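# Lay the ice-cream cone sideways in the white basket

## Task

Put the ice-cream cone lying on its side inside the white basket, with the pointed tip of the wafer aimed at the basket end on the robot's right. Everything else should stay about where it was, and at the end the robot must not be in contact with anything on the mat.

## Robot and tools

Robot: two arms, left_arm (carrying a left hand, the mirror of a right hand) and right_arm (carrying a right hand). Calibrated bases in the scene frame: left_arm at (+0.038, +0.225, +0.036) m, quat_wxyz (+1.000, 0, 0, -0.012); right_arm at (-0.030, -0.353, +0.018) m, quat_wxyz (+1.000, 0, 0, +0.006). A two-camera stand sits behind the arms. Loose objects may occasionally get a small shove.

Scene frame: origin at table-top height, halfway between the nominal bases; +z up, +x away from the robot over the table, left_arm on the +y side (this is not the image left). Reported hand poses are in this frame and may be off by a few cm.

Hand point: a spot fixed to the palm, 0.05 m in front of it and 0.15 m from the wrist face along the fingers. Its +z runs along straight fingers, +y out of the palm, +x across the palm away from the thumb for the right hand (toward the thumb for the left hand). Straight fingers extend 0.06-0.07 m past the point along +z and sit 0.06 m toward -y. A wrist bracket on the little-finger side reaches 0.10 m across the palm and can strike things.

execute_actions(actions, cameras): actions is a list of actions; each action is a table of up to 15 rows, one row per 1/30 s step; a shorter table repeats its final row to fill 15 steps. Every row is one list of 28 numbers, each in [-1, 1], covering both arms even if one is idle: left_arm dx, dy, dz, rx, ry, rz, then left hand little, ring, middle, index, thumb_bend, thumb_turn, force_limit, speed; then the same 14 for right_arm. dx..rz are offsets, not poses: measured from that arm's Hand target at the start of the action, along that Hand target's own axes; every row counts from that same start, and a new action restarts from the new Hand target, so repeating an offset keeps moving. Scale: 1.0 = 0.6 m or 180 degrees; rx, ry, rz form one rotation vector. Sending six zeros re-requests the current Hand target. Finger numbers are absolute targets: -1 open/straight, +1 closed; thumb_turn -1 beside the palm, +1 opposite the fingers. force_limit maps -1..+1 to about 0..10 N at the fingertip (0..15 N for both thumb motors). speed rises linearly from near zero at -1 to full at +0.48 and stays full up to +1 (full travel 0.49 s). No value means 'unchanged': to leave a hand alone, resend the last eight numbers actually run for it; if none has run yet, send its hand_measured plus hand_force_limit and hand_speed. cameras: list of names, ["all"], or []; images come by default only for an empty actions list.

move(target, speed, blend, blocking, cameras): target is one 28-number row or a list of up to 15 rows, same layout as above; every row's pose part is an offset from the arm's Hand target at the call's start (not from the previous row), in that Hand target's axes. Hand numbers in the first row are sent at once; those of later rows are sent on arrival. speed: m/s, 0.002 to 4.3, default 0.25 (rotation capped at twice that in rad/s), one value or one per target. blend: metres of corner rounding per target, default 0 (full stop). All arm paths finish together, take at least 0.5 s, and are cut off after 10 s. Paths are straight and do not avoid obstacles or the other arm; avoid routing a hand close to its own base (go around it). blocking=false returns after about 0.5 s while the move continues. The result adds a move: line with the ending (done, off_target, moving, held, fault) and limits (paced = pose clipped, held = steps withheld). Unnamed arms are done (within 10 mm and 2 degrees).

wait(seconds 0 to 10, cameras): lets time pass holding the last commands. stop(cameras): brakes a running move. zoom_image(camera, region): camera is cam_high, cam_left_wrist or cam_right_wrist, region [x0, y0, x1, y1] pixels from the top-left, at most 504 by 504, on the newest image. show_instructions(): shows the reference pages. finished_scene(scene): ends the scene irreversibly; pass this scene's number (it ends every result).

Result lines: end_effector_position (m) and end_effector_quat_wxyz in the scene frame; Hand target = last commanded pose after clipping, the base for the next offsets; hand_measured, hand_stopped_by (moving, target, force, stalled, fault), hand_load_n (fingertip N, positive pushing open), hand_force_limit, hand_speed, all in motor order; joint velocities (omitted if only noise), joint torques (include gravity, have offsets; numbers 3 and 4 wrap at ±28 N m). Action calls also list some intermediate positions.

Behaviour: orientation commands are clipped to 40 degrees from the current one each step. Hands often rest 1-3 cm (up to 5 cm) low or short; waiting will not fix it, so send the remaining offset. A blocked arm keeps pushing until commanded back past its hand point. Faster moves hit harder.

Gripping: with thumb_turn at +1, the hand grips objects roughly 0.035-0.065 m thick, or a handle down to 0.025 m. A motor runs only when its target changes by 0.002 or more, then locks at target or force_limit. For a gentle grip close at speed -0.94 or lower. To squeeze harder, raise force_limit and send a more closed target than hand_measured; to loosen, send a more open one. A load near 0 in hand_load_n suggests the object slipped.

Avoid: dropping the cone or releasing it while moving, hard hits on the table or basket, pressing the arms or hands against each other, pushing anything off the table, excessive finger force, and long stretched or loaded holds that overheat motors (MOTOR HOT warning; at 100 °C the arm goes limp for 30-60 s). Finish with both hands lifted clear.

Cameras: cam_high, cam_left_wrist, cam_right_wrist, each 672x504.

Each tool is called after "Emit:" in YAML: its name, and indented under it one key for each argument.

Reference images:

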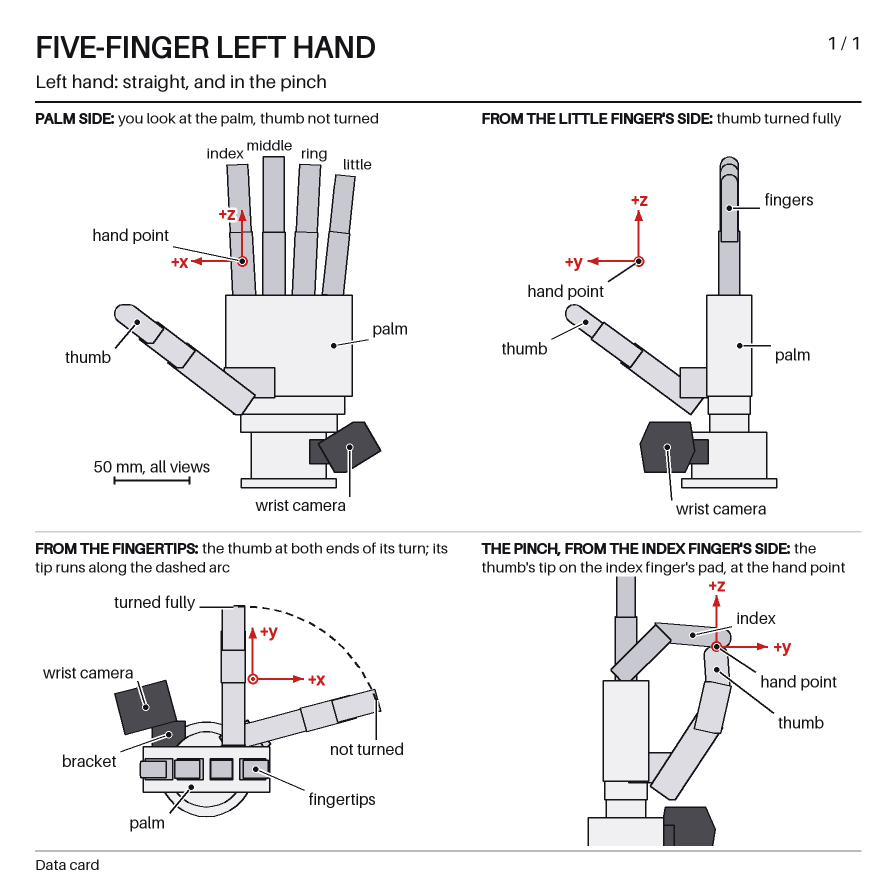

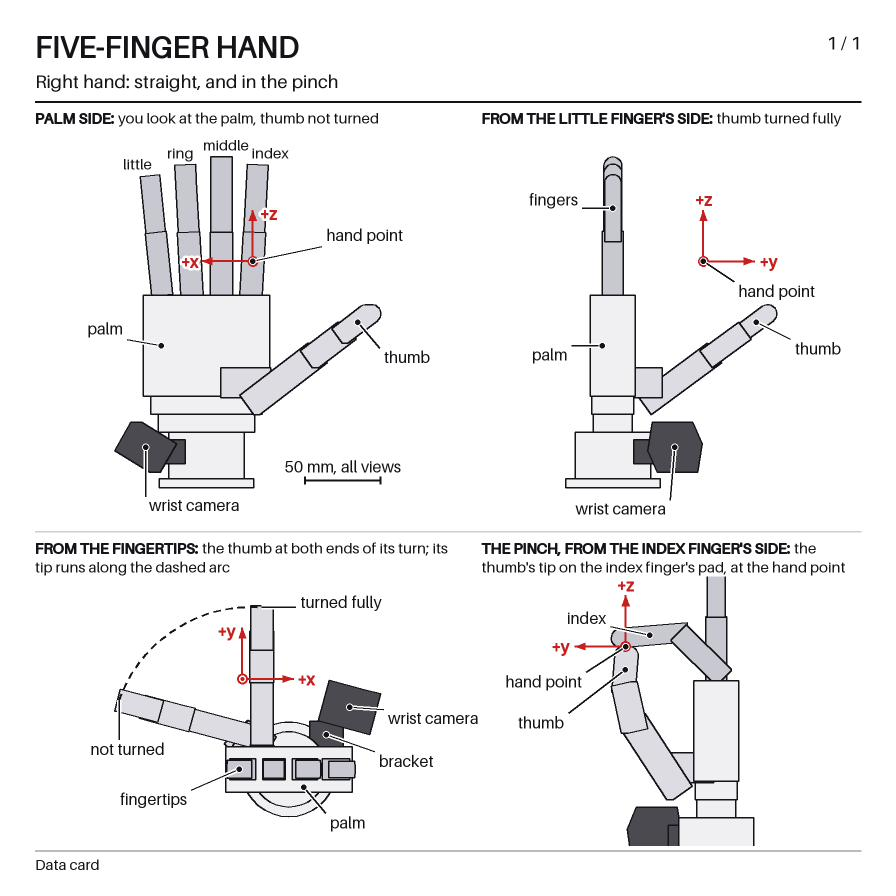

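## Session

Emit:
execute_actions:
  actions: []

Scene clock: 0.00 s.
left_arm: end_effector_position=(+0.1946, +0.1124, +0.1752) hand_measured=(-1.000, -1.000, -1.000, -1.000, -1.000, -1.000) hand_load_n=(+0.0, +0.0, +0.0, +0.0, +0.0, +0.5) hand_stopped_by=(target, target, target, target, target, target) hand_force_limit=0.00 hand_speed=-0.80 end_effector_quat_wxyz=(+0.498, -0.423, +0.757, +0.018) | right_arm: end_effector_position=(+0.5227, -0.2202, +0.2312) hand_measured=(-1.000, -1.000, -1.000, -1.000, -1.000, -1.000) hand_load_n=(+0.0, +0.0, +0.0, +0.0, +0.0, +0.0) hand_stopped_by=(target, target, target, target, target, target) hand_force_limit=0.00 hand_speed=-0.80 end_effector_quat_wxyz=(+0.363, -0.283, +0.878, -0.132)
Joint positions: left_arm=[-1.288 1.088 0.693 -1.629 -0.977 -1.006] | right_arm=[0.157 1.355 1.079 -0.512 0.148 1.057]
Joint velocities: within noise
Joint torques (N m): no reading
Heat: left arm: hottest shoulder 26 °C; right arm: hottest shoulder 26 °C.
Hand target: left_arm +0.1962, +0.1064, +0.1798; +0.496, -0.427, +0.756, +0.011 | right_arm +0.5317, -0.2187, +0.2488; +0.378, -0.279, +0.872, -0.135
camera_calibration:
cam_left_wrist: T_world_to_cam=[[0.624472, -0.762523, 0.169098, -0.0615762], [-0.637377, -0.622649, -0.453938, 0.269502], [0.451426, 0.175692, -0.874841, 0.153392], [0, 0, 0, 1]] pos_world=[0.140981, 0.0939018, 0.266943]
cam_right_wrist: T_world_to_cam=[[-0.522211, 0.654409, -0.546849, 0.540986], [0.0798012, 0.675911, 0.73265, -0.0592492], [0.849074, 0.338959, -0.405191, -0.158303], [0, 0, 0, 1]] pos_world=[0.421648, -0.260321, 0.275104]

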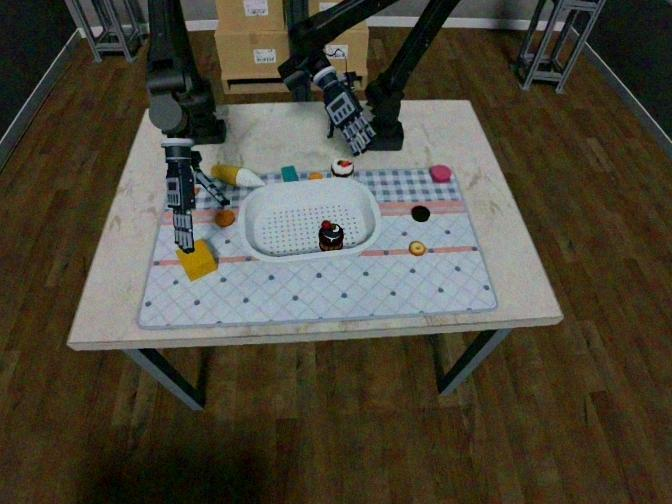

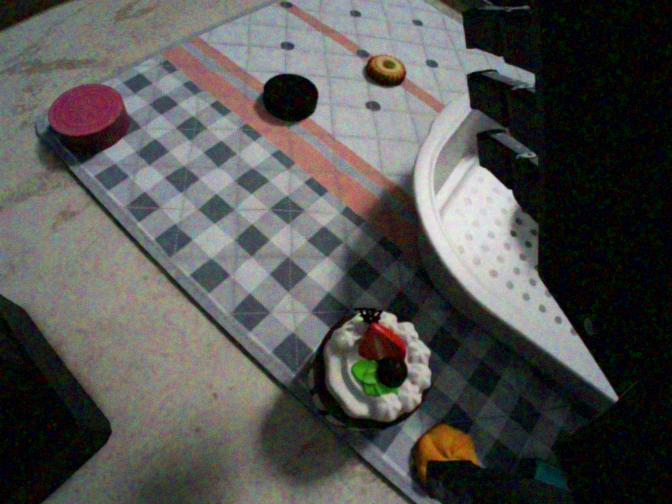

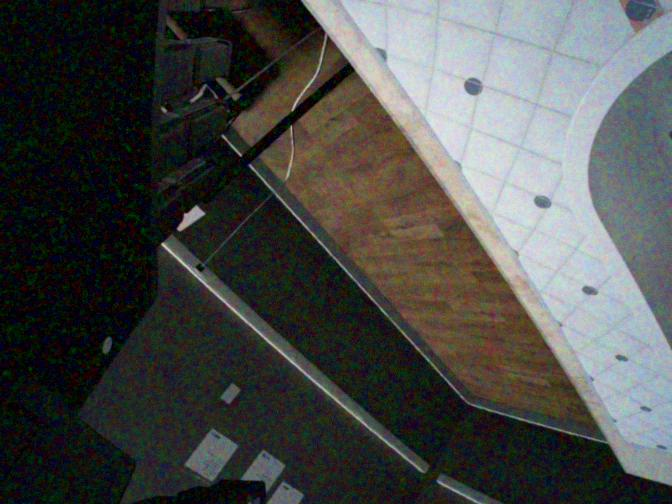

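Emit:
zoom_image:
  camera: "cam_high"
  region: [150, 140, 400, 290]

Emit:
zoom_image:
  camera: "cam_high"
  region: [235, 165, 395, 285]

Scaled by 2.016.

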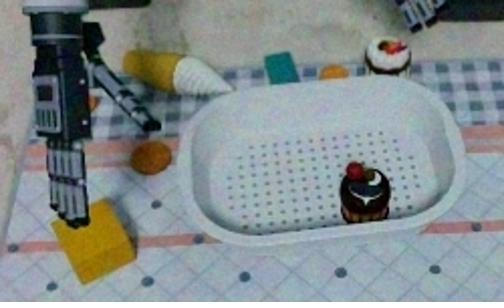

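Scaled by 3.150.

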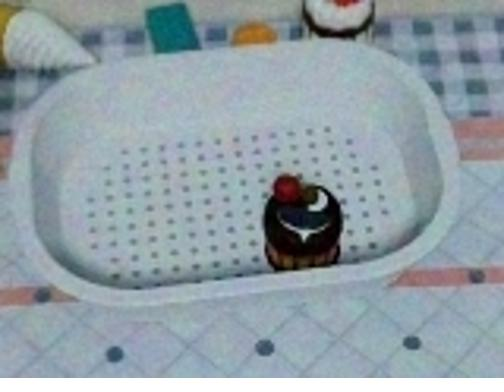

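Emit:
move:
  target: [-0.2188,0.1145,0.137,-0.211,-0.1131,-0.141,-1,-1,-1,-1,-1,-1,0,-0.8, 0.3775,0.2253,-0.3422,0.0245,0.0792,-0.2133,-0.7,-0.7,-0.7,-0.7,-1,1,0,0]
  speed: 0.25
  cameras: ["cam_high","cam_right_wrist"]

Scene clock: 64.80 s.
left_arm: end_effector_position=(+0.2226, +0.2722, +0.1975) hand_measured=(-1.000, -1.000, -1.000, -1.000, -1.000, -1.000) hand_load_n=(+0.0, +0.0, +0.0, +0.0, +0.0, +0.0) hand_stopped_by=(target, target, target, target, target, target) hand_force_limit=0.00 hand_speed=-0.80 end_effector_quat_wxyz=(-0.442, +0.707, -0.508, -0.217) | right_arm: end_effector_position=(+0.2044, -0.2398, +0.1930) hand_measured=(-0.700, -0.700, -0.700, -0.700, -1.000, +1.000) hand_load_n=(+0.0, +0.0, +0.0, +0.0, +0.0, +0.0) hand_stopped_by=(target, target, target, target, target, target) hand_force_limit=0.00 hand_speed=0.00 end_effector_quat_wxyz=(+0.213, -0.516, +0.767, -0.317)
Joint positions: left_arm=[-0.417 1.037 0.731 -1.69 -0.97 -0.992] | right_arm=[0.719 0.68 0.683 -1.164 0.689 0.969]
Joint torques (N m): left_arm=[1.14 -2.73 9.77 -1.73 -0.88 0.04] | right_arm=[2.43 -1.2 10.06 0.32 0.68 0.21]
Heat: left arm: hottest elbow 28 °C; right arm: hottest elbow 31 °C.
Hand target: left_arm +0.2306, +0.2696, +0.2098; -0.445, +0.707, -0.504, -0.219 | right_arm +0.2023, -0.2382, +0.1952; +0.214, -0.517, +0.766, -0.317
Off the commanded pose: left_arm 0.015 m, 1 deg | right_arm 0.003 m, 0 deg.
joint sent to its limit (left arm) — joint 4 (wrist pitch), lower limit. The joint targets still meet the commanded pose.
move: off_target (left_arm)
camera_calibration:
cam_right_wrist: T_world_to_cam=[[-0.727338, 0.0565481, -0.683946, 0.291724], [-0.112537, 0.973281, 0.200147, 0.220768], [0.67699, 0.222544, -0.70154, 0.167644], [0, 0, 0, 1]] pos_world=[0.123533, -0.268674, 0.272947]
Images, in order (width x height): cam_high 672x504, cam_right_wrist 672x504.

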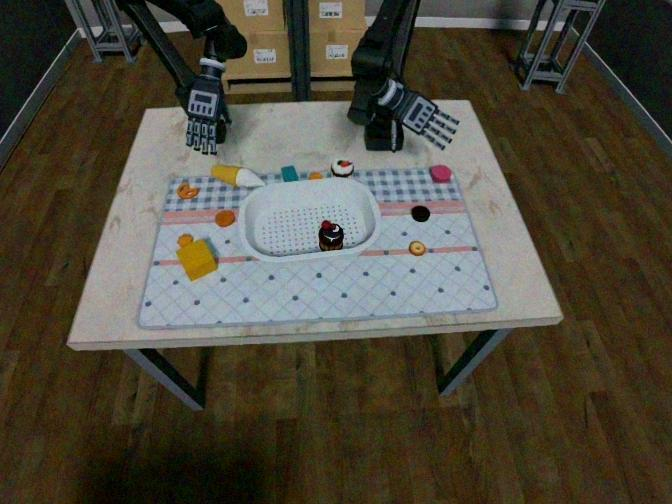

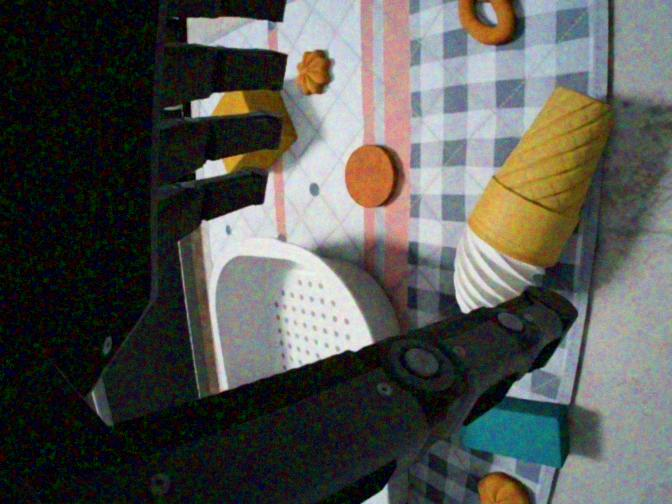

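Emit:
move:
  target:
    - [0,0,0,0,0,0,-1,-1,-1,-1,-1,-1,0,-0.8, -0.004,0.1892,0.1862,0,0,0,-0.7,-0.7,-0.7,-0.7,-1,1,0,0]
    - [0,0,0,0,0,0,-1,-1,-1,-1,-1,-1,0,-0.8, -0.004,0.1892,0.1862,0,0,0,0.2,0.2,0.2,0.2,0.1,1,-0.1,-0.88]
  speed: 0.18
  cameras: ["cam_high","cam_right_wrist"]

Scene clock: 75.77 s.
left_arm: end_effector_position=(+0.2226, +0.2722, +0.1975) hand_measured=(-1.000, -1.000, -1.000, -1.000, -1.000, -1.000) hand_load_n=(+0.0, +0.0, +0.0, +0.0, +0.0, +0.0) hand_stopped_by=(target, target, target, target, target, target) hand_force_limit=0.00 hand_speed=-0.80 end_effector_quat_wxyz=(-0.442, +0.707, -0.508, -0.217) | right_arm: end_effector_position=(+0.2009, -0.2369, +0.0377) hand_measured=(+0.068, -0.034, -0.110, -0.166, -0.724, +1.000) hand_load_n=(+6.0, +4.5, -0.5, +3.0, +11.0, +6.5) hand_stopped_by=(force, force, force, force, force, target) hand_force_limit=-0.10 hand_speed=-0.88 end_effector_quat_wxyz=(+0.213, -0.516, +0.767, -0.317)
Joint positions: left_arm=[-0.417 1.037 0.731 -1.69 -0.97 -0.992] | right_arm=[0.743 0.846 0.322 -0.654 0.697 0.997]
Joint torques (N m): left_arm=[1.08 -2.78 9.77 -1.73 -0.88 0.05] | right_arm=[1.44 -0.67 8.29 1.24 0.55 0.09]
Heat: left arm: hottest elbow 29 °C; right arm: hottest elbow 31 °C.
Hand target: left_arm +0.2306, +0.2696, +0.2098; -0.445, +0.707, -0.504, -0.219 | right_arm +0.2020, -0.2354, +0.0361; +0.214, -0.517, +0.766, -0.317
Off the commanded pose: left_arm 0.015 m, 1 deg | right_arm 0.003 m, 0 deg.
joint sent to its limit (left arm) — joint 4 (wrist pitch), lower limit. The joint targets still meet the commanded pose.
move: off_target (left_arm)
camera_calibration:
cam_right_wrist: T_world_to_cam=[[-0.726933, 0.0568738, -0.684349, 0.182819], [-0.113264, 0.972986, 0.201173, 0.248643], [0.677304, 0.223751, -0.700853, 0.0605722], [0, 0, 0, 1]] pos_world=[0.120033, -0.265877, 0.117544]
Images, in order (width x height): cam_high 672x504, cam_right_wrist 672x504.

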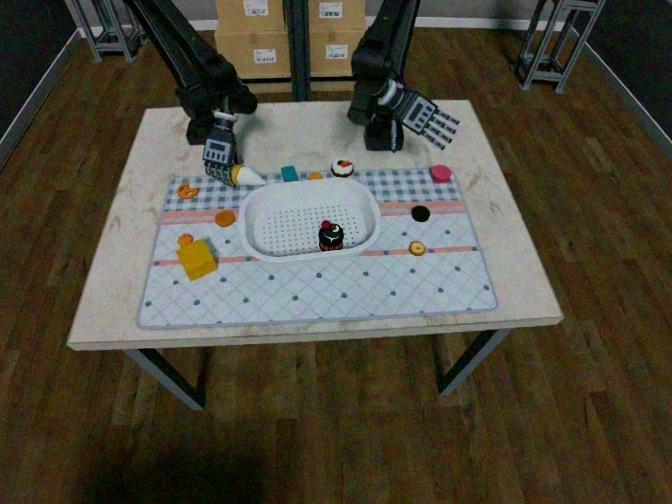

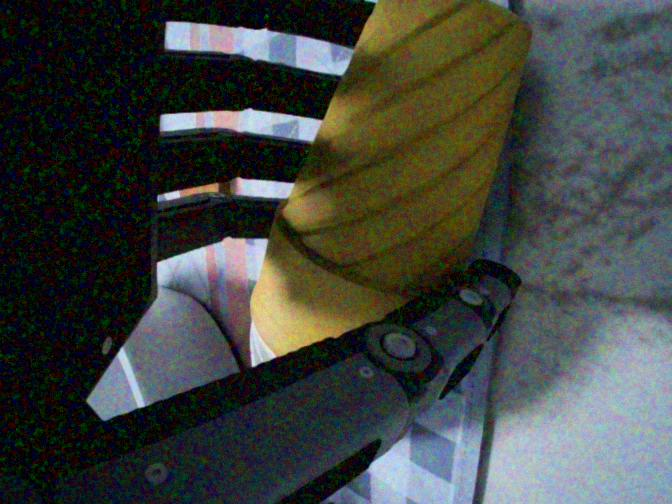

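Emit:
move:
  target:
    - [0,0,0,0,0,0,-1,-1,-1,-1,-1,-1,0,-0.8, 0,0,0,0,0,0,0.25,0.25,0.25,0.25,0.15,1,0.0,-0.9]
    - [0,0,0,0,0,0,-1,-1,-1,-1,-1,-1,0,-0.8, 0,-0.1343,-0.1343,0,0,0,0.25,0.25,0.25,0.25,0.15,1,0.0,-0.9]
    - [0,0,0,0,0,0,-1,-1,-1,-1,-1,-1,0,-0.8, -0.4162,-0.3368,-0.0965,0,-0.1237,-0.1237,0.25,0.25,0.25,0.25,0.15,1,0.0,-0.9]
    - [0,0,0,0,0,0,-1,-1,-1,-1,-1,-1,0,-0.8, -0.4088,-0.1712,0.0678,0,-0.1237,-0.1237,0.25,0.25,0.25,0.25,0.15,1,0.0,-0.9]
  speed: [0.1,0.15,0.22,0.12]
  blend: [0,0.03,0.02,0]
  cameras: ["cam_high","cam_right_wrist"]

Scene clock: 91.33 s.
left_arm: end_effector_position=(+0.2226, +0.2722, +0.1975) hand_measured=(-1.000, -1.000, -1.000, -1.000, -1.000, -1.000) hand_load_n=(+0.0, +0.0, +0.0, +0.0, +0.0, +0.0) hand_stopped_by=(target, target, target, target, target, target) hand_force_limit=0.00 hand_speed=-0.80 end_effector_quat_wxyz=(-0.442, +0.707, -0.508, -0.217) | right_arm: end_effector_position=(+0.3792, -0.0449, +0.0792) hand_measured=(+0.068, -0.026, -0.086, -0.150, -0.726, +1.000) hand_load_n=(+2.0, +4.0, +8.5, +5.0, +17.0, +4.5) hand_stopped_by=(force, force, force, force, force, target) hand_force_limit=0.00 hand_speed=-0.90 end_effector_quat_wxyz=(-0.286, +0.709, -0.596, +0.244)
Joint positions: left_arm=[-0.417 1.037 0.731 -1.69 -0.97 -0.992] | right_arm=[0.672 1.476 0.878 -0.273 0.352 0.381]
Joint torques (N m): left_arm=[1.08 -2.73 9.77 -1.72 -0.88 0.05] | right_arm=[0.44 -9.11 8.85 1.92 0.18 0.04]
Heat: left arm: hottest elbow 30 °C; right arm: hottest elbow 31 °C.
Hand target: left_arm +0.2306, +0.2696, +0.2098; -0.445, +0.707, -0.504, -0.219 | right_arm +0.3878, -0.0458, +0.0800; -0.292, +0.705, -0.597, +0.247
Off the commanded pose: left_arm 0.015 m, 1 deg | right_arm 0.009 m, 1 deg.
joint sent to its limit (left arm) — joint 4 (wrist pitch), lower limit. The joint targets still meet the commanded pose.
move: off_target (left_arm)
camera_calibration:
cam_right_wrist: T_world_to_cam=[[-0.655476, -0.341129, -0.673782, 0.284044], [-0.608337, 0.767174, 0.203398, 0.25196], [0.447523, 0.543209, -0.710385, 0.0282143], [0, 0, 0, 1]] pos_world=[0.326835, -0.111728, 0.160179]
Images, in order (width x height): cam_high 672x504, cam_right_wrist 672x504.

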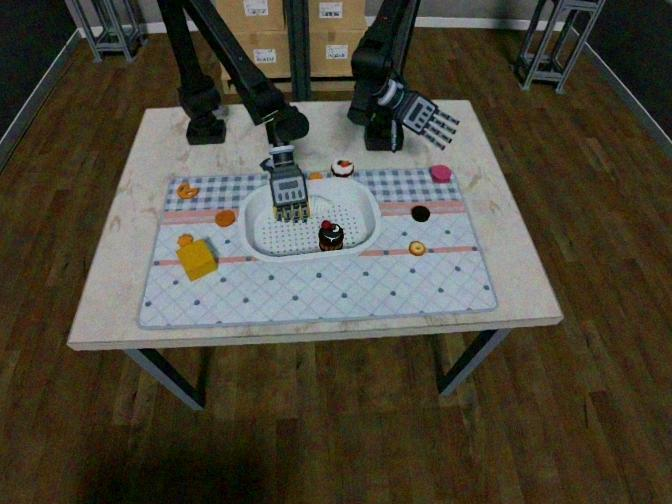

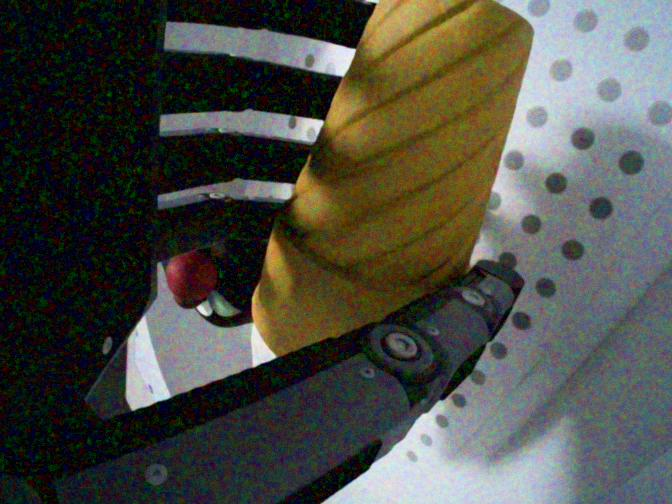

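Emit:
move:
  target:
    - [0,0,0,0,0,0,-1,-1,-1,-1,-1,-1,0,-0.8, 0,0.0395,0.0395,0,0,0,0.25,0.25,0.25,0.25,0.15,1,0.0,-0.9]
    - [0,0,0,0,0,0,-1,-1,-1,-1,-1,-1,0,-0.8, 0,0.0395,0.0395,0,0,0,-0.55,-0.55,-0.55,-0.55,-1,1,0.0,-0.75]
    - [0,0,0,0,0,0,-1,-1,-1,-1,-1,-1,0,-0.8, 0,-0.1131,-0.1131,0,0,0,-0.55,-0.55,-0.55,-0.55,-1,1,0.0,-0.75]
  speed: [0.07,0.07,0.15]
  cameras: ["cam_high","cam_right_wrist"]

Scene clock: 98.50 s.
left_arm: end_effector_position=(+0.2226, +0.2722, +0.1975) hand_measured=(-1.000, -1.000, -1.000, -1.000, -1.000, -1.000) hand_load_n=(+0.0, +0.0, +0.0, +0.0, +0.0, +0.0) hand_stopped_by=(target, target, target, target, target, target) hand_force_limit=0.00 hand_speed=-0.80 end_effector_quat_wxyz=(-0.442, +0.707, -0.508, -0.217) | right_arm: end_effector_position=(+0.3703, -0.0526, +0.1464) hand_measured=(-0.550, -0.550, -0.550, -0.550, -1.000, +1.000) hand_load_n=(+0.0, +0.0, +0.0, +0.0, +0.0, +0.0) hand_stopped_by=(target, target, target, target, target, target) hand_force_limit=0.00 hand_speed=-0.75 end_effector_quat_wxyz=(-0.271, +0.715, -0.597, +0.241)
Joint positions: left_arm=[-0.417 1.037 0.731 -1.69 -0.97 -0.992] | right_arm=[0.67 1.367 0.979 -0.515 0.351 0.381]
Joint torques (N m): left_arm=[1.08 -2.78 9.76 -1.72 -0.88 0.05] | right_arm=[0.38 -9.82 13.91 0.58 0.23 0.03]
Heat: left arm: hottest elbow 30 °C; right arm: hottest elbow 31 °C.
Hand target: left_arm +0.2306, +0.2696, +0.2098; -0.445, +0.707, -0.504, -0.219 | right_arm +0.3878, -0.0460, +0.1758; -0.292, +0.705, -0.597, +0.247
Off the commanded pose: left_arm 0.015 m, 1 deg | right_arm 0.035 m, 3 deg.
joint sent to its limit (left arm) — joint 4 (wrist pitch), lower limit. The joint targets still meet the commanded pose.
move: off_target (left_arm, right_arm)
camera_calibration:
cam_right_wrist: T_world_to_cam=[[-0.67237, -0.354078, -0.650036, 0.323098], [-0.603033, 0.771289, 0.203627, 0.237084], [0.429266, 0.528906, -0.732112, 0.0933072], [0, 0, 0, 1]] pos_world=[0.320158, -0.117809, 0.23006]
Images, in order (width x height): cam_high 672x504, cam_right_wrist 672x504.

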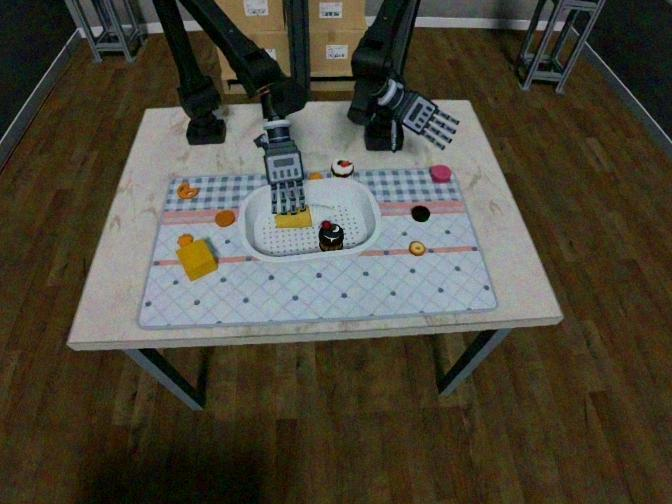

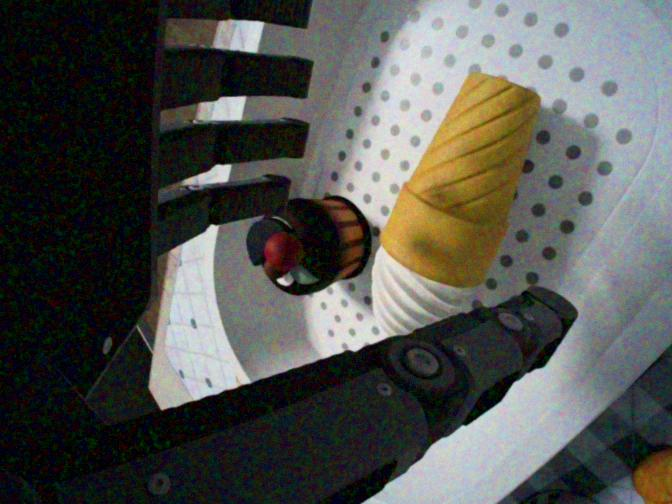

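Well placed, lying on the basket floor.

Emit:
finished_scene:
  scene: 3

The scene is finished: the task was done.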